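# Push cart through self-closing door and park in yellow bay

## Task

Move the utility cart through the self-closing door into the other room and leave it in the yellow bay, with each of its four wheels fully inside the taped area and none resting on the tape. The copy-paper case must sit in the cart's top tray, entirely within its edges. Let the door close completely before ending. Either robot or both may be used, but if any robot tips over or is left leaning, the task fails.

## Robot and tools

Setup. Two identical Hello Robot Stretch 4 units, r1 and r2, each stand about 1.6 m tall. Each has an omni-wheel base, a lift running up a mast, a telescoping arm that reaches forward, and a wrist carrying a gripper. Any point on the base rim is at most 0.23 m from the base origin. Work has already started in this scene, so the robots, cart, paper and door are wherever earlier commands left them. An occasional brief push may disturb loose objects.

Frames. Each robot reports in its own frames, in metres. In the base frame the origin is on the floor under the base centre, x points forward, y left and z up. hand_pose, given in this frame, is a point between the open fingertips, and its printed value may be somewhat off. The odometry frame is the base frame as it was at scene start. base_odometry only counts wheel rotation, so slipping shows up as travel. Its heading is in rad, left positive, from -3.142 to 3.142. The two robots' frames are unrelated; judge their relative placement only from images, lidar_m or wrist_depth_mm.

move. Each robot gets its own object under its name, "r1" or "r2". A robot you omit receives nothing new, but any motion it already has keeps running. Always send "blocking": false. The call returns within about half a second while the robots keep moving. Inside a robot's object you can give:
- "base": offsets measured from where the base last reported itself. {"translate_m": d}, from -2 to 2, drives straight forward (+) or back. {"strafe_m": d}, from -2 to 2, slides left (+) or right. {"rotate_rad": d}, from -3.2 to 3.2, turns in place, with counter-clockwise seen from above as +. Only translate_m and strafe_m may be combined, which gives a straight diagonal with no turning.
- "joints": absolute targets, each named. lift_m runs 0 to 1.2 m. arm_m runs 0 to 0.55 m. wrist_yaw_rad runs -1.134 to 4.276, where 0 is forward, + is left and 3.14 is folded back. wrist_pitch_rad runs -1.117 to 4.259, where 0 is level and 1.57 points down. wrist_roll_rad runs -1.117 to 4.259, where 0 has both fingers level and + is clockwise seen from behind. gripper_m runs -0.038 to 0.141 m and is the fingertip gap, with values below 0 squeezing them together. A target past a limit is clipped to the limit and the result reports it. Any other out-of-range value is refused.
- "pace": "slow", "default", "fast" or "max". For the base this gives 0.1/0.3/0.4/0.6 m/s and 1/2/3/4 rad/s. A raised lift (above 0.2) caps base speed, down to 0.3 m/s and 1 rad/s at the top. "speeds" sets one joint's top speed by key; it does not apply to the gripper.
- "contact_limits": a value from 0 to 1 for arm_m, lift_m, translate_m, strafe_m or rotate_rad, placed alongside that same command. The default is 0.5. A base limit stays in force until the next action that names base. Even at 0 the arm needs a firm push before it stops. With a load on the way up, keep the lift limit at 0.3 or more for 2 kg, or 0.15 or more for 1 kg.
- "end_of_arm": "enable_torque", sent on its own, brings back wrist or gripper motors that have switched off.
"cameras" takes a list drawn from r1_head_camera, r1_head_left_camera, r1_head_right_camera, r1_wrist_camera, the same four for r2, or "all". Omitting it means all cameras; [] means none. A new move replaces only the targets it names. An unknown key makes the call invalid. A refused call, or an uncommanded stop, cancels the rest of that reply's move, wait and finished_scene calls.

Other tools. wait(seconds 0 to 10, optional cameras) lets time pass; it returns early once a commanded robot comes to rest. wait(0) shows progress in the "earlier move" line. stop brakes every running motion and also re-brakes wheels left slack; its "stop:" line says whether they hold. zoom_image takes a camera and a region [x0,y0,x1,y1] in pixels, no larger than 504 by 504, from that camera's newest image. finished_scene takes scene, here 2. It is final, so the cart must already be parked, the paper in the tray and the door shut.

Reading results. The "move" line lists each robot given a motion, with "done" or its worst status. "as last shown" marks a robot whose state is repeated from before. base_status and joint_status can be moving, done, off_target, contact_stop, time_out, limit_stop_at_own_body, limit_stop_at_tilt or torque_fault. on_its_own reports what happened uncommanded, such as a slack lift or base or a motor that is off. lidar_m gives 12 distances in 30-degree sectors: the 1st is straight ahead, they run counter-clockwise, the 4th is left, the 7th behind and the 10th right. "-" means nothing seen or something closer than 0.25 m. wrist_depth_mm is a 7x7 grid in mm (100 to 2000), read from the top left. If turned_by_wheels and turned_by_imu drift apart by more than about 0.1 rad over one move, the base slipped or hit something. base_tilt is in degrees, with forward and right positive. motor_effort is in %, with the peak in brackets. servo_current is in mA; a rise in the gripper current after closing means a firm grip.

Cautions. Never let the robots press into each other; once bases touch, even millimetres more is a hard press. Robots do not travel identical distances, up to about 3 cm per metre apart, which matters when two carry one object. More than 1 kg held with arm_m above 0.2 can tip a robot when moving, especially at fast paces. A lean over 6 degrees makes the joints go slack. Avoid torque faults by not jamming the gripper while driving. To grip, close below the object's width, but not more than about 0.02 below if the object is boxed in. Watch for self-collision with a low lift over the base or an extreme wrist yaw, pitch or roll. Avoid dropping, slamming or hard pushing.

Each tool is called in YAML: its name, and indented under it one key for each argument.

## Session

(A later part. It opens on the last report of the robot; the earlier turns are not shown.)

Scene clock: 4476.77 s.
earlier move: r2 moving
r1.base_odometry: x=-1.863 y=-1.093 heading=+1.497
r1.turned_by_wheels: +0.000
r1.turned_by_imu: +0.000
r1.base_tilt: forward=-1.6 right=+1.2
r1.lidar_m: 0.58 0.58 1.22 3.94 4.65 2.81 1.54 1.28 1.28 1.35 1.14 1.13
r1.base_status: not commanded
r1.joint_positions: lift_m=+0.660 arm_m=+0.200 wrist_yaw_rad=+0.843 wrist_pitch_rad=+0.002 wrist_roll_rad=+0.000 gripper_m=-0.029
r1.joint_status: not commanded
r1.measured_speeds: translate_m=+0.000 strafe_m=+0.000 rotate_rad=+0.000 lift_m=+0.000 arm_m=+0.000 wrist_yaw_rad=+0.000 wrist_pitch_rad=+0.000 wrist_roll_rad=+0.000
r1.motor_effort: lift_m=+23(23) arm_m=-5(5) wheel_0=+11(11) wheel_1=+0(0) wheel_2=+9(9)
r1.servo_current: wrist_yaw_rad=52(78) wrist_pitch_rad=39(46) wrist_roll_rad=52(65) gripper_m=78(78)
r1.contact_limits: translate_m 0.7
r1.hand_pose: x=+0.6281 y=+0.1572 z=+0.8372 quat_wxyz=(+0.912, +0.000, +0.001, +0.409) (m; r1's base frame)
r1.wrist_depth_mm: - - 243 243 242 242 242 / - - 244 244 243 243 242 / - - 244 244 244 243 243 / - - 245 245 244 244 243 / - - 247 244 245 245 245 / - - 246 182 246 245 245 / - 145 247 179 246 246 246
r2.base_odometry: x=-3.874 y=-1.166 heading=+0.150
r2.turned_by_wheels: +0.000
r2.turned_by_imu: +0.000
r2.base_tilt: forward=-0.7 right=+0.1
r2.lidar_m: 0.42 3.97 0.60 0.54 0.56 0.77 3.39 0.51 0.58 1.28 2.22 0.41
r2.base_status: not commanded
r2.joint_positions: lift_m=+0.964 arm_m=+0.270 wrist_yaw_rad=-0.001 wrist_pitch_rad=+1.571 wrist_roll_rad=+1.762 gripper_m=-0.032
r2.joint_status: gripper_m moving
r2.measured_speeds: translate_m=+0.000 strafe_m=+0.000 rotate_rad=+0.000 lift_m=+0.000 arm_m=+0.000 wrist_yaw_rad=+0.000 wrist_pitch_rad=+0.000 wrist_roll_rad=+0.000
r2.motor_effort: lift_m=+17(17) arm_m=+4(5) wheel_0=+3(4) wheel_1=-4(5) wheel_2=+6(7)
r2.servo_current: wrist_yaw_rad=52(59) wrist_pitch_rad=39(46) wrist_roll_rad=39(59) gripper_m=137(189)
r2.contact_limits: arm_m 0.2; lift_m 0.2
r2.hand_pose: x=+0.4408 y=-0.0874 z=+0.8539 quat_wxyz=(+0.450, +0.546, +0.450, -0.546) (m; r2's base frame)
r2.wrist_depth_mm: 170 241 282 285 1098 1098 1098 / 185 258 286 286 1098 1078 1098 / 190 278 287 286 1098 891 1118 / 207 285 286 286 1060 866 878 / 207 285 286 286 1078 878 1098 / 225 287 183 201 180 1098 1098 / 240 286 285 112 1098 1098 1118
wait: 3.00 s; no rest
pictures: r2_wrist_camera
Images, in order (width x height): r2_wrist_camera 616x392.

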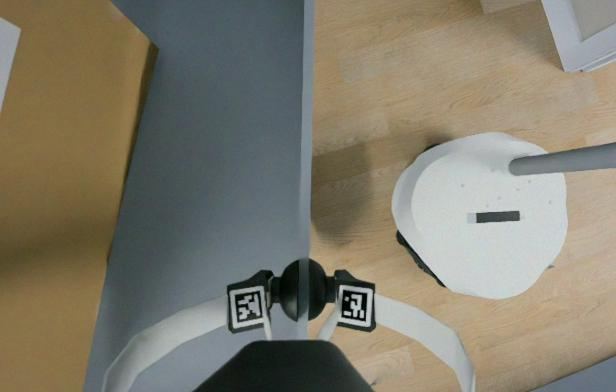

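move:
  blocking: false
  r2: {"base": {"translate_m": -0.196, "strafe_m": 0.038}, "pace": "slow", "contact_limits": {"translate_m": 0.6}}
  cameras: []

wait:
  seconds: 5
  cameras: ["r2_wrist_camera", "r2_head_camera", "r2_head_left_camera"]

Scene clock: 4488.57 s.
earlier move: r2 done
move: r2 moving
r1.base_odometry: x=-1.863 y=-1.093 heading=+1.497
r1.turned_by_wheels: +0.000
r1.turned_by_imu: +0.000
r1.base_tilt: forward=-1.6 right=+1.2
r1.lidar_m: 0.59 0.61 1.21 3.93 4.62 2.78 1.53 1.29 1.28 1.34 1.15 1.14
r1.base_status: not commanded
r1.joint_positions: lift_m=+0.660 arm_m=+0.200 wrist_yaw_rad=+0.843 wrist_pitch_rad=+0.002 wrist_roll_rad=+0.000 gripper_m=-0.029
r1.joint_status: not commanded
r1.measured_speeds: translate_m=+0.000 strafe_m=+0.000 rotate_rad=+0.000 lift_m=+0.000 arm_m=+0.000 wrist_yaw_rad=+0.000 wrist_pitch_rad=+0.000 wrist_roll_rad=+0.000
r1.motor_effort: lift_m=+23(23) arm_m=-5(5) wheel_0=+11(11) wheel_1=+0(0) wheel_2=+9(9)
r1.servo_current: wrist_yaw_rad=65(72) wrist_pitch_rad=39(46) wrist_roll_rad=52(52) gripper_m=72(72)
r1.contact_limits: translate_m 0.7
r1.hand_pose: x=+0.6281 y=+0.1572 z=+0.8372 quat_wxyz=(+0.912, +0.000, +0.001, +0.409) (m; r1's base frame)
r1.wrist_depth_mm: - - 244 243 243 242 242 / - - 245 244 243 243 243 / - - 244 245 244 243 243 / - - 245 244 245 244 244 / - - 246 245 245 245 244 / - - 246 182 245 245 245 / - 145 247 179 247 245 245
r2.base_odometry: x=-3.887 y=-1.165 heading=+0.150
r2.turned_by_wheels: +0.000
r2.turned_by_imu: +0.000
r2.base_tilt: forward=-0.7 right=+0.1
r2.lidar_m: 0.44 3.98 0.61 0.56 0.55 0.75 3.40 0.48 0.51 1.21 2.22 0.41
r2.base_status: translate_m moving; strafe_m moving
r2.joint_positions: lift_m=+0.964 arm_m=+0.270 wrist_yaw_rad=-0.001 wrist_pitch_rad=+1.570 wrist_roll_rad=+1.762 gripper_m=-0.032
r2.joint_status: all done
r2.measured_speeds: translate_m=-0.047 strafe_m=+0.009 rotate_rad=+0.000 lift_m=+0.000 arm_m=+0.000 wrist_yaw_rad=+0.000 wrist_pitch_rad=-0.018 wrist_roll_rad=+0.000
r2.motor_effort: lift_m=+17(17) arm_m=+4(5) wheel_0=-9(10) wheel_1=-6(7) wheel_2=+8(10)
r2.servo_current: wrist_yaw_rad=46(59) wrist_pitch_rad=39(46) wrist_roll_rad=33(52) gripper_m=137(137)
r2.contact_limits: arm_m 0.2; lift_m 0.2; translate_m 0.6
r2.hand_pose: x=+0.4411 y=-0.0874 z=+0.8539 quat_wxyz=(+0.450, +0.546, +0.449, -0.545) (m; r2's base frame)
r2.wrist_depth_mm: 179 245 286 287 1098 1060 1042 / 186 264 286 286 1098 1078 1060 / 198 285 287 1098 1098 904 1078 / 209 289 287 1078 1118 866 866 / 216 290 287 287 1098 866 866 / 229 290 181 200 181 1078 1078 / 246 290 290 112 - 1098 1078
pictures: none
No camera images: "cameras" was empty.

Scene clock: 4491.33 s.
earlier move: r2 done
r1.base_odometry: x=-1.863 y=-1.093 heading=+1.497
r1.turned_by_wheels: +0.000
r1.turned_by_imu: +0.000
r1.base_tilt: forward=-1.6 right=+1.3
r1.lidar_m: 0.57 0.57 1.23 3.95 4.62 2.73 1.55 1.31 1.29 1.35 1.15 1.13
r1.base_status: not commanded
r1.joint_positions: lift_m=+0.660 arm_m=+0.200 wrist_yaw_rad=+0.843 wrist_pitch_rad=+0.002 wrist_roll_rad=+0.000 gripper_m=-0.029
r1.joint_status: not commanded
r1.measured_speeds: translate_m=+0.000 strafe_m=+0.000 rotate_rad=+0.000 lift_m=+0.000 arm_m=+0.000 wrist_yaw_rad=+0.000 wrist_pitch_rad=+0.000 wrist_roll_rad=+0.000
r1.motor_effort: lift_m=+23(23) arm_m=-5(5) wheel_0=+11(11) wheel_1=+0(0) wheel_2=+9(9)
r1.servo_current: wrist_yaw_rad=59(78) wrist_pitch_rad=46(52) wrist_roll_rad=59(65) gripper_m=72(85)
r1.contact_limits: translate_m 0.7
r1.hand_pose: x=+0.6281 y=+0.1572 z=+0.8372 quat_wxyz=(+0.912, +0.000, +0.001, +0.409) (m; r1's base frame)
r1.wrist_depth_mm: - - 243 243 243 242 242 / - - 243 244 244 242 243 / - - 244 245 244 244 244 / - - 245 245 244 244 244 / - - 246 245 245 244 244 / - - 247 182 245 245 245 / - 1078 246 179 246 246 246
r2.base_odometry: x=-4.073 y=-1.157 heading=+0.150
r2.turned_by_wheels: +0.001
r2.turned_by_imu: +0.002
r2.base_tilt: forward=-0.6 right=+0.1
r2.lidar_m: 0.42 3.86 0.55 0.46 0.50 3.36 3.17 3.26 0.39 0.75 2.30 0.40
r2.base_status: done
r2.joint_positions: lift_m=+0.964 arm_m=+0.270 wrist_yaw_rad=+0.001 wrist_pitch_rad=+1.564 wrist_roll_rad=+1.762 gripper_m=-0.033
r2.joint_status: all done
r2.measured_speeds: translate_m=+0.000 strafe_m=+0.000 rotate_rad=+0.000 lift_m=+0.000 arm_m=+0.000 wrist_yaw_rad=+0.000 wrist_pitch_rad=+0.000 wrist_roll_rad=+0.000
r2.motor_effort: lift_m=+17(17) arm_m=-4(5) wheel_0=-1(11) wheel_1=-4(8) wheel_2=+10(17)
r2.servo_current: wrist_yaw_rad=52(65) wrist_pitch_rad=46(52) wrist_roll_rad=52(59) gripper_m=117(137)
r2.contact_limits: arm_m 0.2; lift_m 0.2; translate_m 0.6
r2.hand_pose: x=+0.4430 y=-0.0874 z=+0.8539 quat_wxyz=(+0.452, +0.547, +0.449, -0.543) (m; r2's base frame)
r2.wrist_depth_mm: 163 224 286 285 1078 1060 946 / 176 241 287 286 1098 1098 1078 / 187 266 290 286 1098 866 1060 / 207 289 289 289 1078 878 866 / 216 291 290 287 1098 878 866 / 239 291 184 201 180 1098 1098 / 265 293 293 112 1098 1098 1098
wait: 2.77 of 5 s (r2 has come to rest)
pictures: r2_head_camera, r2_head_left_camera, r2_wrist_camera
Images, in order (width x height): r2_head_camera 420x560, r2_head_left_camera 420x672, r2_wrist_camera 616x392.

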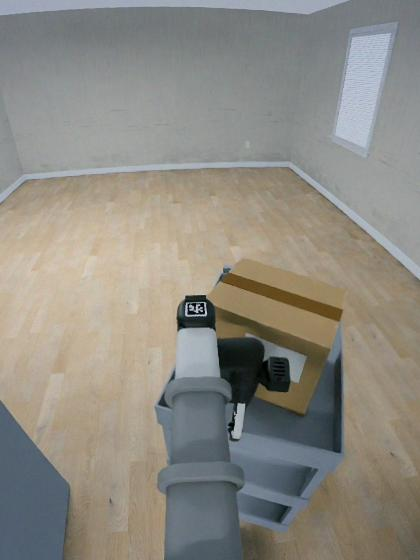

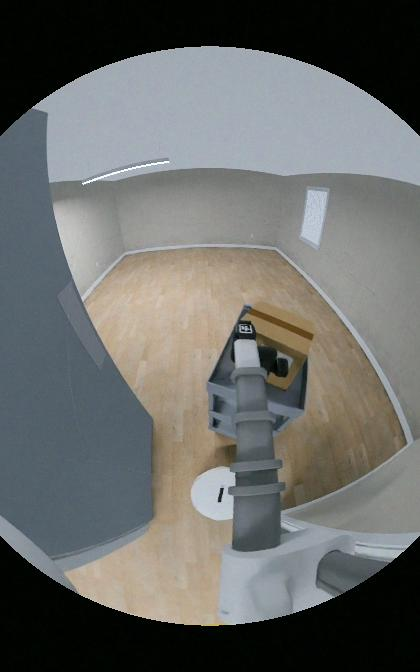

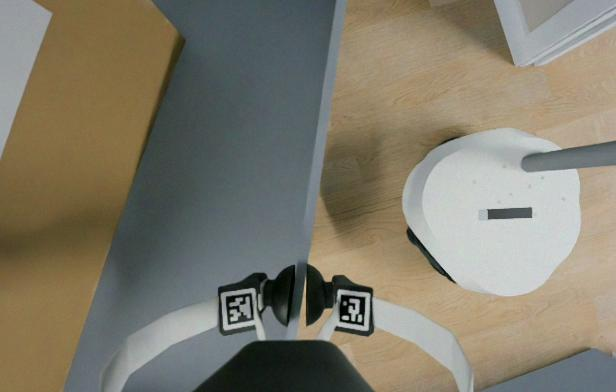

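move:
  blocking: false
  r2: {"base": {"translate_m": -0.1, "strafe_m": 0.005}, "pace": "slow", "contact_limits": {"translate_m": 0.6}}
  cameras: []

wait:
  seconds: 4
  cameras: ["r2_wrist_camera", "r2_head_camera"]

Scene clock: 4510.03 s.
move: r2 moving
r1.base_odometry: x=-1.863 y=-1.093 heading=+1.497
r1.turned_by_wheels: +0.000
r1.turned_by_imu: +0.000
r1.base_tilt: forward=-1.5 right=+1.2
r1.lidar_m: 0.53 0.60 1.26 3.92 4.64 2.77 1.53 1.29 1.28 1.39 1.14 1.14
r1.base_status: not commanded
r1.joint_positions: lift_m=+0.660 arm_m=+0.200 wrist_yaw_rad=+0.843 wrist_pitch_rad=+0.002 wrist_roll_rad=+0.000 gripper_m=-0.029
r1.joint_status: not commanded
r1.measured_speeds: translate_m=+0.000 strafe_m=+0.000 rotate_rad=+0.000 lift_m=+0.000 arm_m=+0.000 wrist_yaw_rad=+0.000 wrist_pitch_rad=+0.000 wrist_roll_rad=+0.000
r1.motor_effort: lift_m=+23(23) arm_m=-5(5) wheel_0=+10(11) wheel_1=+0(0) wheel_2=+9(9)
r1.servo_current: wrist_yaw_rad=59(65) wrist_pitch_rad=46(46) wrist_roll_rad=46(59) gripper_m=65(72)
r1.contact_limits: translate_m 0.7
r1.hand_pose: x=+0.6281 y=+0.1572 z=+0.8372 quat_wxyz=(+0.912, +0.000, +0.001, +0.409) (m; r1's base frame)
r1.wrist_depth_mm: - - 244 243 243 243 242 / - - 245 243 243 244 242 / - - 244 244 244 244 244 / - - 245 245 245 244 243 / - - 246 245 246 245 245 / - - 247 182 245 245 245 / - 1098 246 179 246 246 246
r2.base_odometry: x=-4.086 y=-1.158 heading=+0.151
r2.turned_by_wheels: +0.001
r2.turned_by_imu: +0.001
r2.base_tilt: forward=-0.7 right=+0.1
r2.lidar_m: 0.43 0.87 0.52 0.49 0.49 3.34 3.16 3.23 0.41 0.72 2.29 0.41
r2.base_status: translate_m moving; strafe_m moving
r2.joint_positions: lift_m=+0.964 arm_m=+0.270 wrist_yaw_rad=+0.001 wrist_pitch_rad=+1.564 wrist_roll_rad=+1.762 gripper_m=-0.033
r2.joint_status: not commanded
r2.measured_speeds: translate_m=-0.047 strafe_m=+0.003 rotate_rad=+0.002 lift_m=+0.000 arm_m=+0.000 wrist_yaw_rad=+0.000 wrist_pitch_rad=+0.000 wrist_roll_rad=+0.000
r2.motor_effort: lift_m=+17(17) arm_m=-3(4) wheel_0=-4(6) wheel_1=-7(7) wheel_2=+14(15)
r2.servo_current: wrist_yaw_rad=59(59) wrist_pitch_rad=52(52) wrist_roll_rad=46(52) gripper_m=117(117)
r2.contact_limits: arm_m 0.2; lift_m 0.2; translate_m 0.6
r2.hand_pose: x=+0.4430 y=-0.0874 z=+0.8539 quat_wxyz=(+0.452, +0.547, +0.449, -0.543) (m; r2's base frame)
r2.wrist_depth_mm: 169 229 289 286 1078 1078 - / 180 247 287 286 1078 1078 1060 / 191 276 291 286 1098 878 1078 / 211 291 289 289 1098 854 842 / 224 293 290 289 1060 866 854 / 251 293 186 191 186 1078 1078 / 271 160 291 112 - - 1078
pictures: none
No camera images: "cameras" was empty.

Scene clock: 4511.80 s.
earlier move: r2 done
r1.base_odometry: x=-1.863 y=-1.093 heading=+1.497
r1.turned_by_wheels: +0.000
r1.turned_by_imu: +0.000
r1.base_tilt: forward=-1.6 right=+1.3
r1.lidar_m: 0.60 0.59 1.31 3.93 4.61 2.77 1.52 1.28 1.29 1.36 1.15 1.14
r1.base_status: not commanded
r1.joint_positions: lift_m=+0.660 arm_m=+0.200 wrist_yaw_rad=+0.843 wrist_pitch_rad=+0.002 wrist_roll_rad=+0.000 gripper_m=-0.029
r1.joint_status: not commanded
r1.measured_speeds: translate_m=+0.000 strafe_m=+0.000 rotate_rad=+0.000 lift_m=+0.000 arm_m=+0.000 wrist_yaw_rad=+0.000 wrist_pitch_rad=+0.000 wrist_roll_rad=+0.000
r1.motor_effort: lift_m=+23(23) arm_m=-5(5) wheel_0=+11(11) wheel_1=+0(1) wheel_2=+9(9)
r1.servo_current: wrist_yaw_rad=52(65) wrist_pitch_rad=39(52) wrist_roll_rad=39(72) gripper_m=72(78)
r1.contact_limits: translate_m 0.7
r1.hand_pose: x=+0.6281 y=+0.1572 z=+0.8372 quat_wxyz=(+0.912, +0.000, +0.001, +0.409) (m; r1's base frame)
r1.wrist_depth_mm: - - 244 243 243 242 242 / - - 244 244 244 243 242 / - - 245 244 243 244 243 / - - 244 244 245 245 244 / - - 246 246 245 245 244 / - - 246 182 245 246 245 / - 1983 247 179 246 246 246
r2.base_odometry: x=-4.173 y=-1.167 heading=+0.150
r2.turned_by_wheels: +0.000
r2.turned_by_imu: +0.000
r2.base_tilt: forward=-0.7 right=+0.1
r2.lidar_m: 0.42 0.83 0.51 0.46 0.47 3.19 3.07 3.15 0.35 0.45 2.29 0.37
r2.base_status: done
r2.joint_positions: lift_m=+0.964 arm_m=+0.270 wrist_yaw_rad=+0.001 wrist_pitch_rad=+1.566 wrist_roll_rad=+1.763 gripper_m=-0.033
r2.joint_status: not commanded
r2.measured_speeds: translate_m=+0.000 strafe_m=+0.000 rotate_rad=+0.000 lift_m=+0.000 arm_m=+0.000 wrist_yaw_rad=+0.000 wrist_pitch_rad=+0.000 wrist_roll_rad=+0.000
r2.motor_effort: lift_m=+17(17) arm_m=-3(4) wheel_0=-1(9) wheel_1=-4(8) wheel_2=+8(17)
r2.servo_current: wrist_yaw_rad=52(59) wrist_pitch_rad=39(52) wrist_roll_rad=46(52) gripper_m=124(124)
r2.contact_limits: arm_m 0.2; lift_m 0.2; translate_m 0.6
r2.hand_pose: x=+0.4423 y=-0.0874 z=+0.8539 quat_wxyz=(+0.451, +0.546, +0.449, -0.544) (m; r2's base frame)
r2.wrist_depth_mm: 160 212 287 285 1078 1060 1078 / 172 236 289 286 1060 1078 1060 / 187 264 289 287 1060 891 1060 / 207 289 289 287 1098 854 854 / 224 290 290 287 1098 866 866 / 247 291 183 200 180 1078 1098 / 276 291 291 112 1098 1098 1078
wait: 1.77 of 4 s (r2 has come to rest)
pictures: r2_head_camera, r2_wrist_camera
Images, in order (width x height): r2_head_camera 420x560, r2_wrist_camera 616x392.

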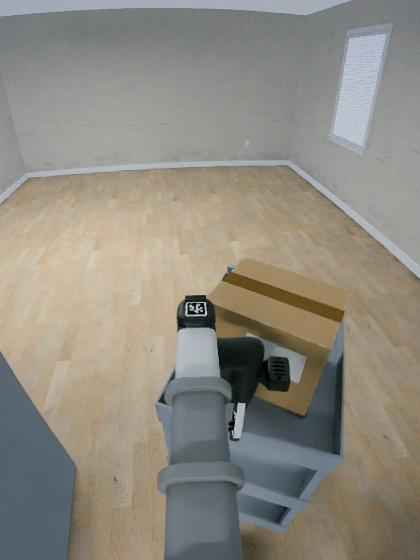

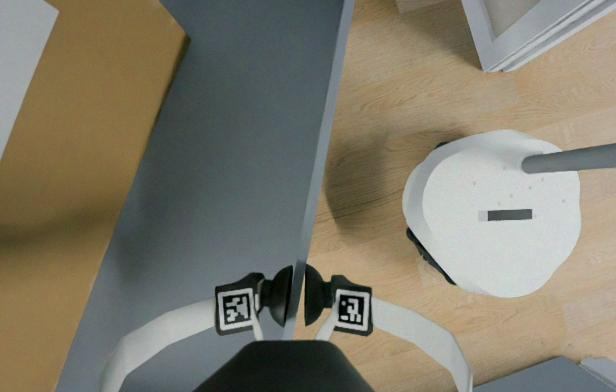

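move:
  blocking: false
  cameras: ["r2_head_camera", "r2_wrist_camera", "r1_head_camera"]

Scene clock: 4542.30 s.
r1.base_odometry: x=-1.863 y=-1.093 heading=+1.497
r1.turned_by_wheels: +0.000
r1.turned_by_imu: +0.000
r1.base_tilt: forward=-1.6 right=+1.3
r1.lidar_m: 0.60 0.61 1.29 3.94 4.62 2.78 1.52 1.30 1.31 1.36 1.12 1.13
r1.base_status: not commanded
r1.joint_positions: lift_m=+0.660 arm_m=+0.200 wrist_yaw_rad=+0.843 wrist_pitch_rad=+0.002 wrist_roll_rad=+0.000 gripper_m=-0.029
r1.joint_status: not commanded
r1.measured_speeds: translate_m=+0.000 strafe_m=+0.000 rotate_rad=+0.000 lift_m=+0.000 arm_m=+0.000 wrist_yaw_rad=+0.000 wrist_pitch_rad=+0.000 wrist_roll_rad=+0.000
r1.motor_effort: lift_m=+23(23) arm_m=-5(5) wheel_0=+10(11) wheel_1=+0(1) wheel_2=+9(9)
r1.servo_current: wrist_yaw_rad=46(65) wrist_pitch_rad=46(52) wrist_roll_rad=52(72) gripper_m=72(78)
r1.contact_limits: translate_m 0.7
r1.hand_pose: x=+0.6281 y=+0.1572 z=+0.8372 quat_wxyz=(+0.912, +0.000, +0.001, +0.409) (m; r1's base frame)
r1.wrist_depth_mm: - - 244 243 242 242 243 / - - 244 243 243 243 243 / - - 244 244 244 243 243 / - - 246 244 244 244 244 / - - 246 245 246 245 245 / - - 246 182 245 245 245 / - 1863 246 179 246 245 246
r2.base_odometry: x=-4.173 y=-1.167 heading=+0.150
r2.turned_by_wheels: +0.000
r2.turned_by_imu: +0.000
r2.base_tilt: forward=-0.7 right=+0.1
r2.lidar_m: 0.42 0.83 0.53 0.46 0.46 3.23 3.08 3.12 0.34 0.43 2.29 0.41
r2.base_status: done
r2.joint_positions: lift_m=+0.964 arm_m=+0.270 wrist_yaw_rad=+0.001 wrist_pitch_rad=+1.566 wrist_roll_rad=+1.763 gripper_m=-0.033
r2.joint_status: not commanded
r2.measured_speeds: translate_m=+0.000 strafe_m=+0.000 rotate_rad=+0.000 lift_m=+0.000 arm_m=+0.000 wrist_yaw_rad=+0.000 wrist_pitch_rad=+0.000 wrist_roll_rad=+0.000
r2.motor_effort: lift_m=+17(17) arm_m=-3(4) wheel_0=-1(9) wheel_1=-4(8) wheel_2=+8(17)
r2.servo_current: wrist_yaw_rad=59(59) wrist_pitch_rad=39(52) wrist_roll_rad=52(52) gripper_m=117(124)
r2.contact_limits: arm_m 0.2; lift_m 0.2; translate_m 0.6
r2.hand_pose: x=+0.4423 y=-0.0874 z=+0.8539 quat_wxyz=(+0.451, +0.546, +0.449, -0.544) (m; r2's base frame)
r2.wrist_depth_mm: 160 212 287 285 1098 1060 1060 / 172 236 287 287 1078 1098 1060 / 186 263 290 287 1078 904 1060 / 208 289 290 289 1078 866 854 / 224 291 290 289 1098 866 866 / 247 293 183 200 180 1078 1078 / 274 294 291 112 1098 1060 1098
pictures: r1_head_camera, r2_head_camera, r2_wrist_camera
Images, in order (width x height): r1_head_camera 420x560, r2_head_camera 420x560, r2_wrist_camera 616x392.

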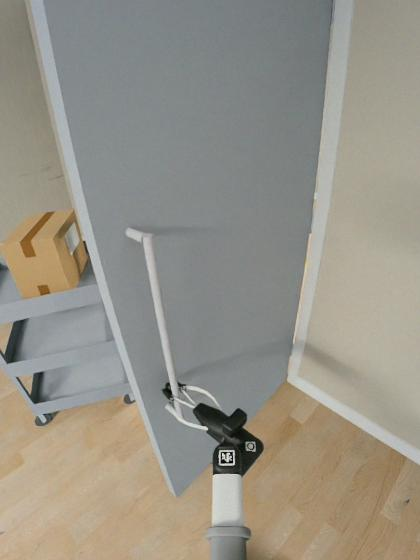

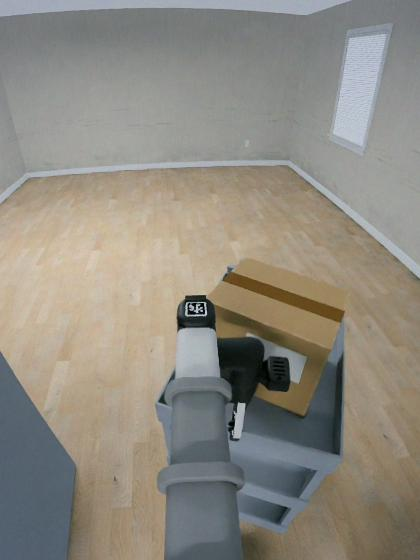

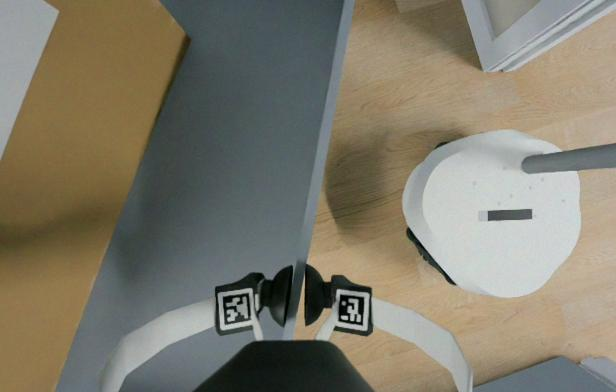

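move:
  r2: {"base": {"translate_m": -0.1, "strafe_m": -0.012}, "pace": "slow", "contact_limits": {"translate_m": 0.6}}
  blocking: false
  cameras: []

wait:
  seconds: 3
  cameras: ["r2_head_camera", "r2_wrist_camera"]

Scene clock: 4568.17 s.
move: r2 moving
r1.base_odometry: x=-1.863 y=-1.093 heading=+1.497
r1.turned_by_wheels: +0.000
r1.turned_by_imu: +0.000
r1.base_tilt: forward=-1.6 right=+1.3
r1.lidar_m: 0.56 0.59 1.29 3.93 4.61 2.81 1.53 1.29 1.29 1.38 1.14 1.13
r1.base_status: not commanded
r1.joint_positions: lift_m=+0.660 arm_m=+0.200 wrist_yaw_rad=+0.843 wrist_pitch_rad=+0.002 wrist_roll_rad=+0.000 gripper_m=-0.029
r1.joint_status: not commanded
r1.measured_speeds: translate_m=+0.000 strafe_m=+0.000 rotate_rad=+0.000 lift_m=+0.000 arm_m=+0.000 wrist_yaw_rad=+0.000 wrist_pitch_rad=+0.000 wrist_roll_rad=+0.000
r1.motor_effort: lift_m=+23(23) arm_m=-5(5) wheel_0=+11(11) wheel_1=+0(0) wheel_2=+9(9)
r1.servo_current: wrist_yaw_rad=65(65) wrist_pitch_rad=46(46) wrist_roll_rad=52(65) gripper_m=72(78)
r1.contact_limits: translate_m 0.7
r1.hand_pose: x=+0.6281 y=+0.1572 z=+0.8372 quat_wxyz=(+0.912, +0.000, +0.001, +0.409) (m; r1's base frame)
r1.wrist_depth_mm: - - 243 244 243 242 242 / - - 244 244 243 243 243 / - - 245 245 244 243 243 / - - 245 245 245 244 243 / - - 245 245 245 245 244 / - - 245 182 246 245 245 / - 1983 246 179 246 246 246
r2.base_odometry: x=-4.185 y=-1.170 heading=+0.151
r2.turned_by_wheels: +0.000
r2.turned_by_imu: +0.001
r2.base_tilt: forward=-0.6 right=+0.0
r2.lidar_m: 0.43 0.82 0.53 0.46 0.46 3.21 3.06 3.12 0.35 0.35 2.29 0.42
r2.base_status: translate_m moving; strafe_m moving
r2.joint_positions: lift_m=+0.964 arm_m=+0.270 wrist_yaw_rad=+0.001 wrist_pitch_rad=+1.566 wrist_roll_rad=+1.763 gripper_m=-0.033
r2.joint_status: not commanded
r2.measured_speeds: translate_m=-0.049 strafe_m=-0.006 rotate_rad=-0.002 lift_m=+0.000 arm_m=+0.000 wrist_yaw_rad=+0.000 wrist_pitch_rad=-0.005 wrist_roll_rad=+0.000
r2.motor_effort: lift_m=+17(17) arm_m=-3(4) wheel_0=+0(4) wheel_1=-8(9) wheel_2=+15(16)
r2.servo_current: wrist_yaw_rad=46(52) wrist_pitch_rad=39(46) wrist_roll_rad=46(59) gripper_m=117(117)
r2.contact_limits: arm_m 0.2; lift_m 0.2; translate_m 0.6
r2.hand_pose: x=+0.4424 y=-0.0874 z=+0.8539 quat_wxyz=(+0.451, +0.547, +0.449, -0.544) (m; r2's base frame)
r2.wrist_depth_mm: 165 222 286 283 1078 1078 831 / 179 242 289 287 1078 1078 1060 / 189 270 289 287 1078 866 1060 / 210 291 290 287 1098 866 854 / 224 291 289 290 1078 854 866 / 249 294 186 191 181 1078 1098 / 278 160 291 112 - 1078 1078
pictures: none
No camera images: "cameras" was empty.

Scene clock: 4569.93 s.
earlier move: r2 done
r1.base_odometry: x=-1.863 y=-1.093 heading=+1.497
r1.turned_by_wheels: +0.000
r1.turned_by_imu: +0.000
r1.base_tilt: forward=-1.6 right=+1.3
r1.lidar_m: 0.60 0.59 1.37 3.96 4.62 2.79 1.54 1.30 1.30 1.38 1.16 1.14
r1.base_status: not commanded
r1.joint_positions: lift_m=+0.660 arm_m=+0.200 wrist_yaw_rad=+0.843 wrist_pitch_rad=+0.002 wrist_roll_rad=+0.000 gripper_m=-0.029
r1.joint_status: not commanded
r1.measured_speeds: translate_m=+0.000 strafe_m=+0.000 rotate_rad=+0.000 lift_m=+0.000 arm_m=+0.000 wrist_yaw_rad=+0.000 wrist_pitch_rad=+0.000 wrist_roll_rad=+0.000
r1.motor_effort: lift_m=+23(23) arm_m=-5(5) wheel_0=+11(11) wheel_1=+0(1) wheel_2=+9(9)
r1.servo_current: wrist_yaw_rad=52(65) wrist_pitch_rad=39(46) wrist_roll_rad=59(65) gripper_m=72(78)
r1.contact_limits: translate_m 0.7
r1.hand_pose: x=+0.6281 y=+0.1572 z=+0.8372 quat_wxyz=(+0.912, +0.000, +0.001, +0.409) (m; r1's base frame)
r1.wrist_depth_mm: - - 243 242 242 242 242 / - - 244 244 244 243 243 / - - 245 243 244 243 243 / - - 246 244 244 244 243 / - - 246 245 245 245 245 / - - 246 182 245 245 244 / - 1921 247 179 246 245 246
r2.base_odometry: x=-4.270 y=-1.194 heading=+0.151
r2.turned_by_wheels: +0.000
r2.turned_by_imu: +0.001
r2.base_tilt: forward=-0.7 right=+0.1
r2.lidar_m: 0.42 0.82 0.50 0.46 0.52 3.17 3.00 3.03 0.35 0.33 2.29 0.40
r2.base_status: done
r2.joint_positions: lift_m=+0.964 arm_m=+0.270 wrist_yaw_rad=+0.001 wrist_pitch_rad=+1.566 wrist_roll_rad=+1.763 gripper_m=-0.033
r2.joint_status: not commanded
r2.measured_speeds: translate_m=+0.000 strafe_m=+0.000 rotate_rad=+0.000 lift_m=+0.000 arm_m=+0.000 wrist_yaw_rad=+0.000 wrist_pitch_rad=+0.000 wrist_roll_rad=+0.000
r2.motor_effort: lift_m=+17(17) arm_m=-3(4) wheel_0=+0(6) wheel_1=-4(9) wheel_2=+10(16)
r2.servo_current: wrist_yaw_rad=46(52) wrist_pitch_rad=46(46) wrist_roll_rad=46(59) gripper_m=117(124)
r2.contact_limits: arm_m 0.2; lift_m 0.2; translate_m 0.6
r2.hand_pose: x=+0.4425 y=-0.0874 z=+0.8539 quat_wxyz=(+0.451, +0.547, +0.449, -0.544) (m; r2's base frame)
r2.wrist_depth_mm: 158 213 286 285 1098 931 1042 / 176 236 287 287 1078 1078 1078 / 186 264 290 287 1098 891 1060 / 206 290 289 287 1078 878 854 / 216 291 290 289 1098 854 854 / 242 293 183 202 181 1060 1098 / 273 293 294 112 1078 1098 1078
wait: 1.77 of 3 s (r2 has come to rest)
pictures: r2_head_camera, r2_wrist_camera
Images, in order (width x height): r2_head_camera 420x560, r2_wrist_camera 616x392.

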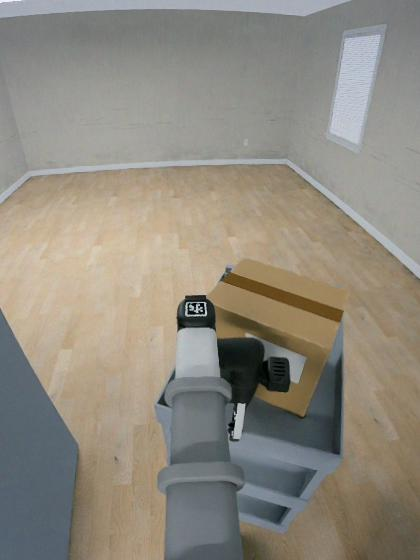

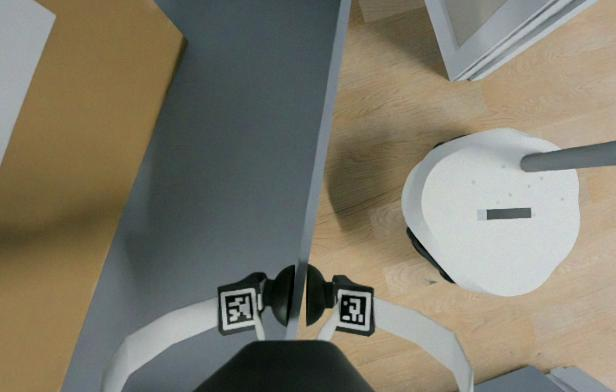

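move:
  r2: {"base": {"translate_m": -0.195, "strafe_m": 0.042}, "pace": "slow", "contact_limits": {"translate_m": 0.6}}
  blocking: false
  cameras: []

wait:
  seconds: 4
  cameras: ["r2_head_camera", "r2_wrist_camera"]

Scene clock: 4588.07 s.
move: r2 moving
r1.base_odometry: x=-1.863 y=-1.093 heading=+1.497
r1.turned_by_wheels: +0.000
r1.turned_by_imu: +0.000
r1.base_tilt: forward=-1.6 right=+1.3
r1.lidar_m: 0.60 0.61 1.33 3.94 4.60 2.77 1.52 1.28 1.28 1.35 1.15 1.13
r1.base_status: not commanded
r1.joint_positions: lift_m=+0.660 arm_m=+0.200 wrist_yaw_rad=+0.843 wrist_pitch_rad=+0.002 wrist_roll_rad=+0.000 gripper_m=-0.029
r1.joint_status: not commanded
r1.measured_speeds: translate_m=+0.000 strafe_m=+0.000 rotate_rad=+0.000 lift_m=+0.000 arm_m=+0.000 wrist_yaw_rad=+0.000 wrist_pitch_rad=+0.000 wrist_roll_rad=+0.000
r1.motor_effort: lift_m=+23(23) arm_m=-5(5) wheel_0=+11(11) wheel_1=+0(0) wheel_2=+9(9)
r1.servo_current: wrist_yaw_rad=52(59) wrist_pitch_rad=46(46) wrist_roll_rad=59(59) gripper_m=78(78)
r1.contact_limits: translate_m 0.7
r1.hand_pose: x=+0.6281 y=+0.1572 z=+0.8372 quat_wxyz=(+0.912, +0.000, +0.001, +0.409) (m; r1's base frame)
r1.wrist_depth_mm: - - 243 243 244 243 243 / - - 244 244 242 243 243 / - - 244 244 244 243 244 / - - 246 245 244 244 244 / - - 246 245 245 244 244 / - - 246 182 246 245 244 / - 1921 247 179 246 245 245
r2.base_odometry: x=-4.282 y=-1.193 heading=+0.151
r2.turned_by_wheels: +0.000
r2.turned_by_imu: +0.001
r2.base_tilt: forward=-0.6 right=+0.0
r2.lidar_m: 0.43 0.81 0.51 0.46 0.51 3.19 2.96 3.01 0.36 0.31 2.29 0.42
r2.base_status: translate_m moving; strafe_m moving
r2.joint_positions: lift_m=+0.964 arm_m=+0.270 wrist_yaw_rad=+0.001 wrist_pitch_rad=+1.566 wrist_roll_rad=+1.763 gripper_m=-0.033
r2.joint_status: not commanded
r2.measured_speeds: translate_m=-0.048 strafe_m=+0.010 rotate_rad=-0.001 lift_m=+0.000 arm_m=+0.000 wrist_yaw_rad=+0.000 wrist_pitch_rad=+0.000 wrist_roll_rad=+0.000
r2.motor_effort: lift_m=+17(17) arm_m=-4(4) wheel_0=-4(4) wheel_1=-5(6) wheel_2=+14(14)
r2.servo_current: wrist_yaw_rad=46(59) wrist_pitch_rad=46(46) wrist_roll_rad=39(59) gripper_m=124(124)
r2.contact_limits: arm_m 0.2; lift_m 0.2; translate_m 0.6
r2.hand_pose: x=+0.4425 y=-0.0874 z=+0.8539 quat_wxyz=(+0.451, +0.547, +0.449, -0.544) (m; r2's base frame)
r2.wrist_depth_mm: 166 226 290 286 1078 946 1060 / 177 242 289 286 1078 1078 1060 / 189 270 289 286 1078 866 1078 / 210 291 290 290 1098 866 854 / 228 293 290 290 1098 866 854 / 252 294 183 190 181 1098 1078 / 272 293 294 112 - 1098 1098
pictures: none
No camera images: "cameras" was empty.

Scene clock: 4590.83 s.
earlier move: r2 done
r1.base_odometry: x=-1.863 y=-1.093 heading=+1.497
r1.turned_by_wheels: +0.000
r1.turned_by_imu: +0.000
r1.base_tilt: forward=-1.6 right=+1.3
r1.lidar_m: 0.58 0.57 3.43 3.92 4.62 2.78 1.55 1.29 1.30 1.36 1.14 1.15
r1.base_status: not commanded
r1.joint_positions: lift_m=+0.660 arm_m=+0.200 wrist_yaw_rad=+0.843 wrist_pitch_rad=+0.002 wrist_roll_rad=+0.000 gripper_m=-0.029
r1.joint_status: not commanded
r1.measured_speeds: translate_m=+0.000 strafe_m=+0.000 rotate_rad=+0.000 lift_m=+0.000 arm_m=+0.000 wrist_yaw_rad=+0.000 wrist_pitch_rad=+0.000 wrist_roll_rad=+0.000
r1.motor_effort: lift_m=+23(23) arm_m=-5(5) wheel_0=+10(11) wheel_1=+0(1) wheel_2=+9(9)
r1.servo_current: wrist_yaw_rad=52(72) wrist_pitch_rad=39(52) wrist_roll_rad=52(72) gripper_m=72(78)
r1.contact_limits: translate_m 0.7
r1.hand_pose: x=+0.6281 y=+0.1572 z=+0.8372 quat_wxyz=(+0.912, +0.000, +0.001, +0.409) (m; r1's base frame)
r1.wrist_depth_mm: - - 243 243 243 242 242 / - - 244 243 243 243 243 / - - 245 244 244 243 243 / - - 246 245 244 244 244 / - - 246 245 245 245 245 / - - 247 183 245 246 245 / - 1921 247 179 247 246 246
r2.base_odometry: x=-4.468 y=-1.182 heading=+0.150
r2.turned_by_wheels: -0.002
r2.turned_by_imu: -0.003
r2.base_tilt: forward=-0.6 right=+0.1
r2.lidar_m: 0.43 0.70 0.44 0.40 2.43 2.99 2.79 2.85 2.48 0.37 0.40 0.42
r2.base_status: done
r2.joint_positions: lift_m=+0.964 arm_m=+0.270 wrist_yaw_rad=+0.001 wrist_pitch_rad=+1.567 wrist_roll_rad=+1.763 gripper_m=-0.033
r2.joint_status: not commanded
r2.measured_speeds: translate_m=+0.000 strafe_m=+0.000 rotate_rad=+0.000 lift_m=+0.000 arm_m=+0.000 wrist_yaw_rad=+0.000 wrist_pitch_rad=+0.000 wrist_roll_rad=+0.000
r2.motor_effort: lift_m=+17(17) arm_m=-3(4) wheel_0=-11(17) wheel_1=-6(9) wheel_2=+2(14)
r2.servo_current: wrist_yaw_rad=52(59) wrist_pitch_rad=46(52) wrist_roll_rad=59(59) gripper_m=124(124)
r2.contact_limits: arm_m 0.2; lift_m 0.2; translate_m 0.6
r2.hand_pose: x=+0.4422 y=-0.0874 z=+0.8539 quat_wxyz=(+0.451, +0.546, +0.449, -0.544) (m; r2's base frame)
r2.wrist_depth_mm: 154 213 289 286 699 1098 1078 / 172 233 291 287 1078 1060 1078 / 189 264 290 289 1098 917 1078 / 207 291 291 289 1060 854 866 / 226 291 290 291 1078 866 854 / 255 291 184 199 181 1098 1078 / 291 291 291 112 1098 1098 1060
wait: 2.77 of 4 s (r2 has come to rest)
pictures: r2_head_camera, r2_wrist_camera
Images, in order (width x height): r2_head_camera 420x560, r2_wrist_camera 616x392.

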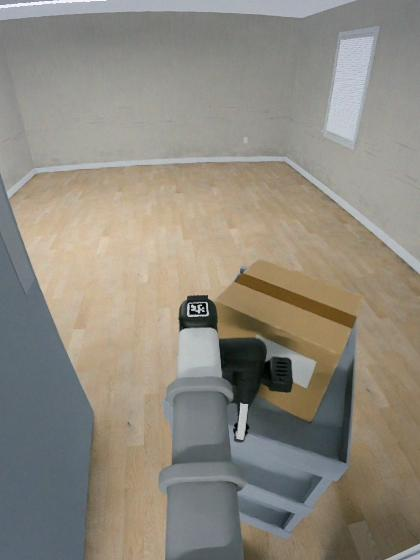

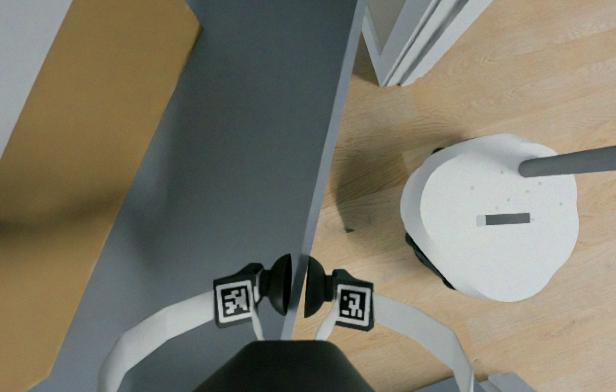

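move:
  r2: {"joints": {"gripper_m": 0.07}}
  blocking: false
  cameras: []

wait:
  seconds: 2
  cameras: []

move:
  r2: {"joints": {"lift_m": 1.07, "wrist_roll_rad": 1.99}}
  blocking: false
  cameras: []

wait:
  seconds: 3
  cameras: ["r2_head_camera", "r2_wrist_camera"]

Scene clock: 4680.93 s.
move: r2 moving
r1.base_odometry: x=-1.863 y=-1.093 heading=+1.497
r1.turned_by_wheels: +0.000
r1.turned_by_imu: +0.000
r1.base_tilt: forward=-1.6 right=+1.2
r1.lidar_m: 0.59 0.59 3.43 3.90 4.63 2.75 1.53 1.28 1.27 1.36 1.14 1.14
r1.base_status: not commanded
r1.joint_positions: lift_m=+0.660 arm_m=+0.200 wrist_yaw_rad=+0.843 wrist_pitch_rad=+0.002 wrist_roll_rad=+0.000 gripper_m=-0.029
r1.joint_status: not commanded
r1.measured_speeds: translate_m=+0.000 strafe_m=+0.000 rotate_rad=+0.000 lift_m=+0.000 arm_m=+0.000 wrist_yaw_rad=+0.000 wrist_pitch_rad=+0.000 wrist_roll_rad=+0.000
r1.motor_effort: lift_m=+23(23) arm_m=-5(5) wheel_0=+11(11) wheel_1=+0(0) wheel_2=+9(9)
r1.servo_current: wrist_yaw_rad=52(65) wrist_pitch_rad=46(52) wrist_roll_rad=39(59) gripper_m=72(85)
r1.contact_limits: translate_m 0.7
r1.hand_pose: x=+0.6281 y=+0.1572 z=+0.8372 quat_wxyz=(+0.912, +0.000, +0.001, +0.409) (m; r1's base frame)
r1.wrist_depth_mm: - - 243 242 243 243 242 / - - 244 243 244 243 243 / - - 244 244 244 243 243 / - - 246 244 245 244 244 / - - 246 246 246 244 244 / - - 246 182 245 246 245 / - 1921 248 179 246 245 246
r2.base_odometry: x=-4.468 y=-1.181 heading=+0.150
r2.turned_by_wheels: +0.000
r2.turned_by_imu: +0.001
r2.base_tilt: forward=-0.7 right=+0.1
r2.lidar_m: 0.42 0.70 0.44 0.41 2.44 3.03 2.77 2.85 2.46 0.38 0.39 0.39
r2.base_status: not commanded
r2.joint_positions: lift_m=+0.964 arm_m=+0.270 wrist_yaw_rad=+0.001 wrist_pitch_rad=+1.567 wrist_roll_rad=+1.763 gripper_m=-0.008
r2.joint_status: gripper_m moving
r2.measured_speeds: translate_m=+0.000 strafe_m=+0.000 rotate_rad=+0.001 lift_m=+0.000 arm_m=+0.000 wrist_yaw_rad=+0.000 wrist_pitch_rad=+0.000 wrist_roll_rad=+0.000
r2.motor_effort: lift_m=+17(17) arm_m=-4(4) wheel_0=-11(12) wheel_1=-7(7) wheel_2=+2(3)
r2.servo_current: wrist_yaw_rad=59(59) wrist_pitch_rad=46(46) wrist_roll_rad=46(59) gripper_m=91(117)
r2.contact_limits: arm_m 0.2; lift_m 0.2; translate_m 0.6
r2.hand_pose: x=+0.4422 y=-0.0874 z=+0.8539 quat_wxyz=(+0.451, +0.546, +0.449, -0.544) (m; r2's base frame)
r2.wrist_depth_mm: 154 212 290 287 699 1078 1098 / 174 233 291 289 1098 1098 1078 / 189 264 290 289 1098 878 1098 / 207 291 291 289 1098 866 854 / 225 291 291 290 1098 866 866 / 256 291 187 201 181 1098 1098 / 291 291 293 112 - - 1078
pictures: none
No camera images: "cameras" was empty.

Scene clock: 4682.13 s.
earlier move: r2 done
r1.base_odometry: x=-1.863 y=-1.093 heading=+1.497
r1.turned_by_wheels: +0.000
r1.turned_by_imu: +0.000
r1.base_tilt: forward=-1.6 right=+1.3
r1.lidar_m: 0.58 0.60 3.42 3.93 4.63 2.75 1.53 1.29 1.29 1.35 1.14 1.13
r1.base_status: not commanded
r1.joint_positions: lift_m=+0.660 arm_m=+0.200 wrist_yaw_rad=+0.843 wrist_pitch_rad=+0.002 wrist_roll_rad=+0.000 gripper_m=-0.029
r1.joint_status: not commanded
r1.measured_speeds: translate_m=+0.000 strafe_m=+0.000 rotate_rad=+0.000 lift_m=+0.000 arm_m=+0.000 wrist_yaw_rad=+0.000 wrist_pitch_rad=+0.000 wrist_roll_rad=+0.000
r1.motor_effort: lift_m=+23(23) arm_m=-5(5) wheel_0=+11(11) wheel_1=+0(0) wheel_2=+9(9)
r1.servo_current: wrist_yaw_rad=39(65) wrist_pitch_rad=33(52) wrist_roll_rad=33(72) gripper_m=72(85)
r1.contact_limits: translate_m 0.7
r1.hand_pose: x=+0.6281 y=+0.1572 z=+0.8372 quat_wxyz=(+0.912, +0.000, +0.001, +0.409) (m; r1's base frame)
r1.wrist_depth_mm: - - 243 243 243 242 242 / - - 244 244 244 243 242 / - - 245 244 244 243 243 / - - 245 245 244 244 244 / - - 246 245 245 244 244 / - - 245 182 245 245 245 / - 1921 246 178 246 246 246
r2.base_odometry: x=-4.468 y=-1.181 heading=+0.150
r2.turned_by_wheels: +0.001
r2.turned_by_imu: +0.001
r2.base_tilt: forward=-0.7 right=+0.1
r2.lidar_m: 0.44 0.71 0.43 0.44 2.42 3.02 2.78 2.84 2.45 0.38 0.38 0.41
r2.base_status: not commanded
r2.joint_positions: lift_m=+0.964 arm_m=+0.270 wrist_yaw_rad=+0.001 wrist_pitch_rad=+1.567 wrist_roll_rad=+1.763 gripper_m=+0.070
r2.joint_status: all done
r2.measured_speeds: translate_m=+0.000 strafe_m=+0.000 rotate_rad=+0.000 lift_m=+0.000 arm_m=+0.000 wrist_yaw_rad=+0.000 wrist_pitch_rad=+0.000 wrist_roll_rad=+0.000
r2.motor_effort: lift_m=+17(17) arm_m=-4(4) wheel_0=-4(12) wheel_1=-6(7) wheel_2=+2(3)
r2.servo_current: wrist_yaw_rad=59(59) wrist_pitch_rad=39(46) wrist_roll_rad=59(59) gripper_m=46(117)
r2.contact_limits: arm_m 0.2; lift_m 0.2; translate_m 0.6
r2.hand_pose: x=+0.4422 y=-0.0874 z=+0.8539 quat_wxyz=(+0.451, +0.546, +0.449, -0.544) (m; r2's base frame)
r2.wrist_depth_mm: 159 211 287 286 707 1060 1060 / 177 237 287 286 1098 1078 1098 / 191 270 287 287 1078 878 1098 / 209 289 289 286 1078 878 854 / 232 289 290 287 1098 866 878 / 268 290 194 287 190 1098 1078 / 291 291 290 112 1098 1098 1078
wait: 1.20 of 2 s (r2 has come to rest)
pictures: none
No camera images: "cameras" was empty.

Scene clock: 4682.63 s.
move: r2 moving
r1.base_odometry: x=-1.863 y=-1.093 heading=+1.497
r1.turned_by_wheels: +0.000
r1.turned_by_imu: +0.000
r1.base_tilt: forward=-1.6 right=+1.2
r1.lidar_m: 0.57 0.60 3.42 3.94 4.65 2.78 1.50 1.31 1.30 1.39 1.14 1.13
r1.base_status: not commanded
r1.joint_positions: lift_m=+0.660 arm_m=+0.200 wrist_yaw_rad=+0.843 wrist_pitch_rad=+0.002 wrist_roll_rad=+0.000 gripper_m=-0.029
r1.joint_status: not commanded
r1.measured_speeds: translate_m=+0.000 strafe_m=+0.000 rotate_rad=+0.000 lift_m=+0.000 arm_m=+0.000 wrist_yaw_rad=+0.000 wrist_pitch_rad=+0.000 wrist_roll_rad=+0.000
r1.motor_effort: lift_m=+23(23) arm_m=-5(5) wheel_0=+10(11) wheel_1=+0(0) wheel_2=+9(9)
r1.servo_current: wrist_yaw_rad=33(52) wrist_pitch_rad=39(46) wrist_roll_rad=46(52) gripper_m=65(78)
r1.contact_limits: translate_m 0.7
r1.hand_pose: x=+0.6281 y=+0.1572 z=+0.8372 quat_wxyz=(+0.912, +0.000, +0.001, +0.409) (m; r1's base frame)
r1.wrist_depth_mm: - - 244 243 243 243 242 / - - 244 244 243 243 243 / - - 244 244 245 244 243 / - - 246 245 244 244 244 / - - 245 245 246 245 244 / - - 246 182 246 245 246 / - 1921 247 179 247 246 246
r2.base_odometry: x=-4.468 y=-1.181 heading=+0.150
r2.turned_by_wheels: +0.000
r2.turned_by_imu: +0.000
r2.base_tilt: forward=-0.7 right=+0.0
r2.lidar_m: 0.41 0.70 0.44 0.42 2.43 2.96 2.78 2.85 2.43 0.38 0.38 0.40
r2.base_status: not commanded
r2.joint_positions: lift_m=+1.002 arm_m=+0.270 wrist_yaw_rad=+0.001 wrist_pitch_rad=+1.567 wrist_roll_rad=+1.988 gripper_m=+0.070
r2.joint_status: lift_m moving; wrist_roll_rad moving
r2.measured_speeds: translate_m=+0.000 strafe_m=+0.000 rotate_rad=+0.000 lift_m=+0.146 arm_m=+0.000 wrist_yaw_rad=+0.000 wrist_pitch_rad=+0.000 wrist_roll_rad=+0.005
r2.motor_effort: lift_m=+22(24) arm_m=-3(4) wheel_0=-4(4) wheel_1=-5(6) wheel_2=+2(3)
r2.servo_current: wrist_yaw_rad=39(59) wrist_pitch_rad=39(46) wrist_roll_rad=65(117) gripper_m=46(59)
r2.contact_limits: arm_m 0.2; translate_m 0.6
r2.hand_pose: x=+0.4422 y=-0.0874 z=+0.8916 quat_wxyz=(+0.387, +0.594, +0.385, -0.591) (m; r2's base frame)
r2.wrist_depth_mm: 185 258 319 319 1118 1098 1118 / 191 273 319 1060 1118 1118 1098 / 202 291 322 1138 1138 904 1098 / 213 312 320 1138 1138 917 917 / 217 324 322 1138 1118 917 1098 / 235 320 194 319 190 1118 1138 / 252 314 322 112 - - 917
pictures: none
No camera images: "cameras" was empty.

Scene clock: 4683.60 s.
earlier move: r2 done
r1.base_odometry: x=-1.863 y=-1.093 heading=+1.497
r1.turned_by_wheels: +0.000
r1.turned_by_imu: +0.000
r1.base_tilt: forward=-1.6 right=+1.2
r1.lidar_m: 0.58 0.59 3.41 3.95 4.64 2.80 1.54 1.27 1.29 1.35 1.16 1.14
r1.base_status: not commanded
r1.joint_positions: lift_m=+0.660 arm_m=+0.200 wrist_yaw_rad=+0.843 wrist_pitch_rad=+0.002 wrist_roll_rad=+0.000 gripper_m=-0.029
r1.joint_status: not commanded
r1.measured_speeds: translate_m=+0.000 strafe_m=+0.000 rotate_rad=+0.000 lift_m=+0.000 arm_m=+0.000 wrist_yaw_rad=+0.000 wrist_pitch_rad=+0.000 wrist_roll_rad=+0.000
r1.motor_effort: lift_m=+23(23) arm_m=-5(5) wheel_0=+11(11) wheel_1=+0(0) wheel_2=+9(9)
r1.servo_current: wrist_yaw_rad=59(72) wrist_pitch_rad=46(46) wrist_roll_rad=46(65) gripper_m=78(78)
r1.contact_limits: translate_m 0.7
r1.hand_pose: x=+0.6281 y=+0.1572 z=+0.8372 quat_wxyz=(+0.912, +0.000, +0.001, +0.409) (m; r1's base frame)
r1.wrist_depth_mm: - - 243 243 243 243 242 / - - 244 243 243 243 243 / - - 245 244 244 243 244 / - - 245 244 244 244 244 / - - 246 244 244 245 244 / - - 246 182 245 246 244 / - 1921 247 179 246 246 246
r2.base_odometry: x=-4.468 y=-1.181 heading=+0.150
r2.turned_by_wheels: +0.000
r2.turned_by_imu: +0.000
r2.base_tilt: forward=-0.6 right=+0.1
r2.lidar_m: 0.42 0.70 0.43 0.43 2.45 3.01 2.79 2.84 2.46 0.37 0.39 0.39
r2.base_status: not commanded
r2.joint_positions: lift_m=+1.070 arm_m=+0.270 wrist_yaw_rad=+0.001 wrist_pitch_rad=+1.567 wrist_roll_rad=+1.988 gripper_m=+0.070
r2.joint_status: all done
r2.measured_speeds: translate_m=+0.000 strafe_m=+0.000 rotate_rad=+0.000 lift_m=+0.000 arm_m=+0.000 wrist_yaw_rad=+0.000 wrist_pitch_rad=+0.000 wrist_roll_rad=+0.000
r2.motor_effort: lift_m=+21(24) arm_m=-3(4) wheel_0=-4(5) wheel_1=-6(6) wheel_2=+2(3)
r2.servo_current: wrist_yaw_rad=46(59) wrist_pitch_rad=39(52) wrist_roll_rad=52(117) gripper_m=59(59)
r2.contact_limits: arm_m 0.2; translate_m 0.6
r2.hand_pose: x=+0.4422 y=-0.0874 z=+0.9595 quat_wxyz=(+0.387, +0.594, +0.385, -0.591) (m; r2's base frame)
r2.wrist_depth_mm: 185 256 394 392 1182 1205 1182 / 191 278 394 394 1182 1182 1182 / 199 300 394 397 1182 976 1182 / 212 310 394 399 1098 976 1182 / 219 340 397 394 1182 1182 1205 / 236 355 192 397 190 1205 1205 / 251 314 399 112 - - 917
wait: 0.97 of 3 s (r2 has come to rest)
pictures: r2_head_camera, r2_wrist_camera
Images, in order (width x height): r2_head_camera 420x560, r2_wrist_camera 616x392.

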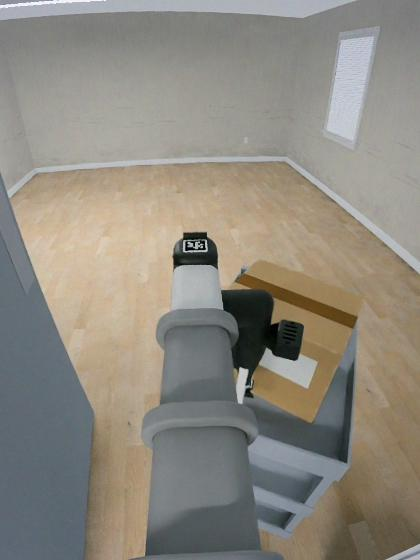

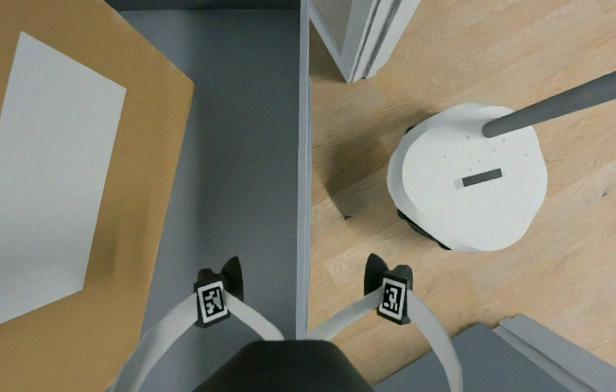

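move:
  r2: {"base": {"translate_m": -0.118, "strafe_m": 0.136}, "joints": {"arm_m": 0.45}, "pace": "slow", "contact_limits": {"translate_m": 0.4}}
  blocking: false
  cameras: []

wait:
  seconds: 4
  cameras: ["r2_head_camera", "r2_wrist_camera"]

Scene clock: 4698.70 s.
move: r2 moving
r1.base_odometry: x=-1.863 y=-1.093 heading=+1.497
r1.turned_by_wheels: +0.000
r1.turned_by_imu: +0.000
r1.base_tilt: forward=-1.6 right=+1.2
r1.lidar_m: 0.57 0.62 3.40 3.91 4.64 2.78 1.56 1.29 1.29 1.38 1.13 1.15
r1.base_status: not commanded
r1.joint_positions: lift_m=+0.660 arm_m=+0.200 wrist_yaw_rad=+0.843 wrist_pitch_rad=+0.002 wrist_roll_rad=+0.000 gripper_m=-0.029
r1.joint_status: not commanded
r1.measured_speeds: translate_m=+0.000 strafe_m=+0.000 rotate_rad=+0.000 lift_m=+0.000 arm_m=+0.000 wrist_yaw_rad=+0.000 wrist_pitch_rad=+0.000 wrist_roll_rad=+0.000
r1.motor_effort: lift_m=+23(23) arm_m=-5(5) wheel_0=+11(11) wheel_1=+0(0) wheel_2=+9(9)
r1.servo_current: wrist_yaw_rad=46(59) wrist_pitch_rad=39(46) wrist_roll_rad=33(52) gripper_m=72(72)
r1.contact_limits: translate_m 0.7
r1.hand_pose: x=+0.6281 y=+0.1572 z=+0.8372 quat_wxyz=(+0.912, +0.000, +0.001, +0.409) (m; r1's base frame)
r1.wrist_depth_mm: - - 244 243 243 243 242 / - - 244 243 243 243 243 / - - 245 244 244 244 244 / - - 245 245 244 245 244 / - - 245 245 245 244 245 / - - 245 182 246 245 245 / - 1921 247 179 247 246 245
r2.base_odometry: x=-4.478 y=-1.173 heading=+0.151
r2.turned_by_wheels: +0.001
r2.turned_by_imu: +0.001
r2.base_tilt: forward=-0.7 right=+0.1
r2.lidar_m: 0.42 0.69 0.45 0.44 2.44 2.98 2.78 2.84 2.47 0.39 0.39 0.41
r2.base_status: translate_m moving; strafe_m moving
r2.joint_positions: lift_m=+1.070 arm_m=+0.282 wrist_yaw_rad=+0.001 wrist_pitch_rad=+1.567 wrist_roll_rad=+1.988 gripper_m=+0.070
r2.joint_status: arm_m moving
r2.measured_speeds: translate_m=-0.033 strafe_m=+0.038 rotate_rad=+0.003 lift_m=+0.000 arm_m=+0.049 wrist_yaw_rad=+0.000 wrist_pitch_rad=+0.000 wrist_roll_rad=+0.000
r2.motor_effort: lift_m=+21(21) arm_m=+7(14) wheel_0=-9(9) wheel_1=+6(6) wheel_2=+8(10)
r2.servo_current: wrist_yaw_rad=39(59) wrist_pitch_rad=33(46) wrist_roll_rad=46(52) gripper_m=52(59)
r2.contact_limits: translate_m 0.4
r2.hand_pose: x=+0.4547 y=-0.0874 z=+0.9595 quat_wxyz=(+0.387, +0.594, +0.385, -0.591) (m; r2's base frame)
r2.wrist_depth_mm: 185 256 394 394 1205 1205 1182 / 195 278 397 394 1205 1205 1182 / 202 297 394 397 1205 976 1182 / 213 319 397 397 1138 976 1182 / 222 347 394 394 1205 1205 1182 / 240 362 192 394 191 1205 1205 / 254 317 394 112 - - 917
pictures: none
No camera images: "cameras" was empty.

Scene clock: 4701.27 s.
earlier move: r2 done
r1.base_odometry: x=-1.863 y=-1.093 heading=+1.497
r1.turned_by_wheels: +0.000
r1.turned_by_imu: +0.000
r1.base_tilt: forward=-1.6 right=+1.2
r1.lidar_m: 0.57 0.60 3.42 3.93 4.60 2.79 1.53 1.28 1.29 1.37 1.14 1.14
r1.base_status: not commanded
r1.joint_positions: lift_m=+0.660 arm_m=+0.200 wrist_yaw_rad=+0.843 wrist_pitch_rad=+0.002 wrist_roll_rad=+0.000 gripper_m=-0.029
r1.joint_status: not commanded
r1.measured_speeds: translate_m=+0.000 strafe_m=+0.000 rotate_rad=+0.000 lift_m=+0.000 arm_m=+0.000 wrist_yaw_rad=+0.000 wrist_pitch_rad=+0.000 wrist_roll_rad=+0.000
r1.motor_effort: lift_m=+23(23) arm_m=-5(5) wheel_0=+11(11) wheel_1=+0(1) wheel_2=+9(9)
r1.servo_current: wrist_yaw_rad=46(72) wrist_pitch_rad=39(52) wrist_roll_rad=39(65) gripper_m=72(78)
r1.contact_limits: translate_m 0.7
r1.hand_pose: x=+0.6281 y=+0.1572 z=+0.8372 quat_wxyz=(+0.912, +0.000, +0.001, +0.409) (m; r1's base frame)
r1.wrist_depth_mm: - - 243 242 242 242 242 / - - 244 243 244 243 242 / - - 245 244 244 244 243 / - - 246 245 245 244 244 / - - 245 245 245 245 245 / - - 246 182 245 246 245 / - 1921 247 179 246 246 246
r2.base_odometry: x=-4.605 y=-1.065 heading=+0.151
r2.turned_by_wheels: +0.000
r2.turned_by_imu: +0.000
r2.base_tilt: forward=-0.7 right=+0.1
r2.lidar_m: 0.59 0.45 0.33 0.34 2.29 2.87 2.69 2.73 2.61 0.58 0.53 0.55
r2.base_status: done
r2.joint_positions: lift_m=+1.070 arm_m=+0.450 wrist_yaw_rad=+0.001 wrist_pitch_rad=+1.567 wrist_roll_rad=+1.988 gripper_m=+0.070
r2.joint_status: all done
r2.measured_speeds: translate_m=+0.000 strafe_m=+0.000 rotate_rad=+0.000 lift_m=+0.000 arm_m=+0.000 wrist_yaw_rad=+0.000 wrist_pitch_rad=+0.000 wrist_roll_rad=+0.000
r2.motor_effort: lift_m=+21(21) arm_m=+8(14) wheel_0=-4(11) wheel_1=+5(7) wheel_2=+7(10)
r2.servo_current: wrist_yaw_rad=52(59) wrist_pitch_rad=39(52) wrist_roll_rad=46(59) gripper_m=59(59)
r2.contact_limits: translate_m 0.4
r2.hand_pose: x=+0.6220 y=-0.0874 z=+0.9595 quat_wxyz=(+0.387, +0.594, +0.385, -0.591) (m; r2's base frame)
r2.wrist_depth_mm: 221 301 392 392 1205 1205 1182 / 229 329 394 392 1182 1182 1182 / 248 355 394 392 1205 976 960 / 257 387 394 394 1205 991 976 / 399 399 397 394 1205 1182 1182 / 1229 1229 190 1229 190 - 946 / 1255 1229 1229 112 - - -
wait: 2.57 of 4 s (r2 has come to rest)
pictures: r2_head_camera, r2_wrist_camera
Images, in order (width x height): r2_head_camera 420x560, r2_wrist_camera 616x392.

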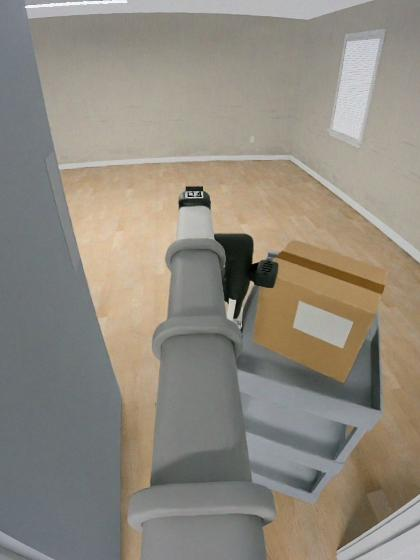

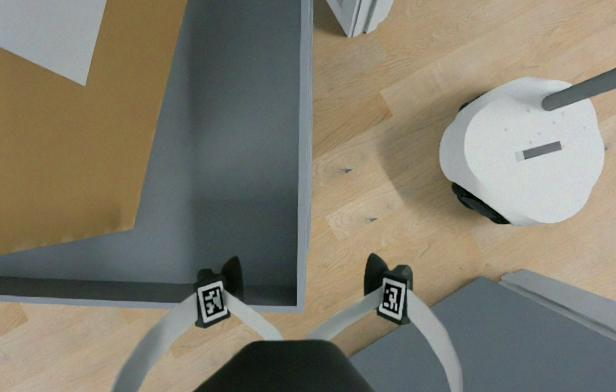

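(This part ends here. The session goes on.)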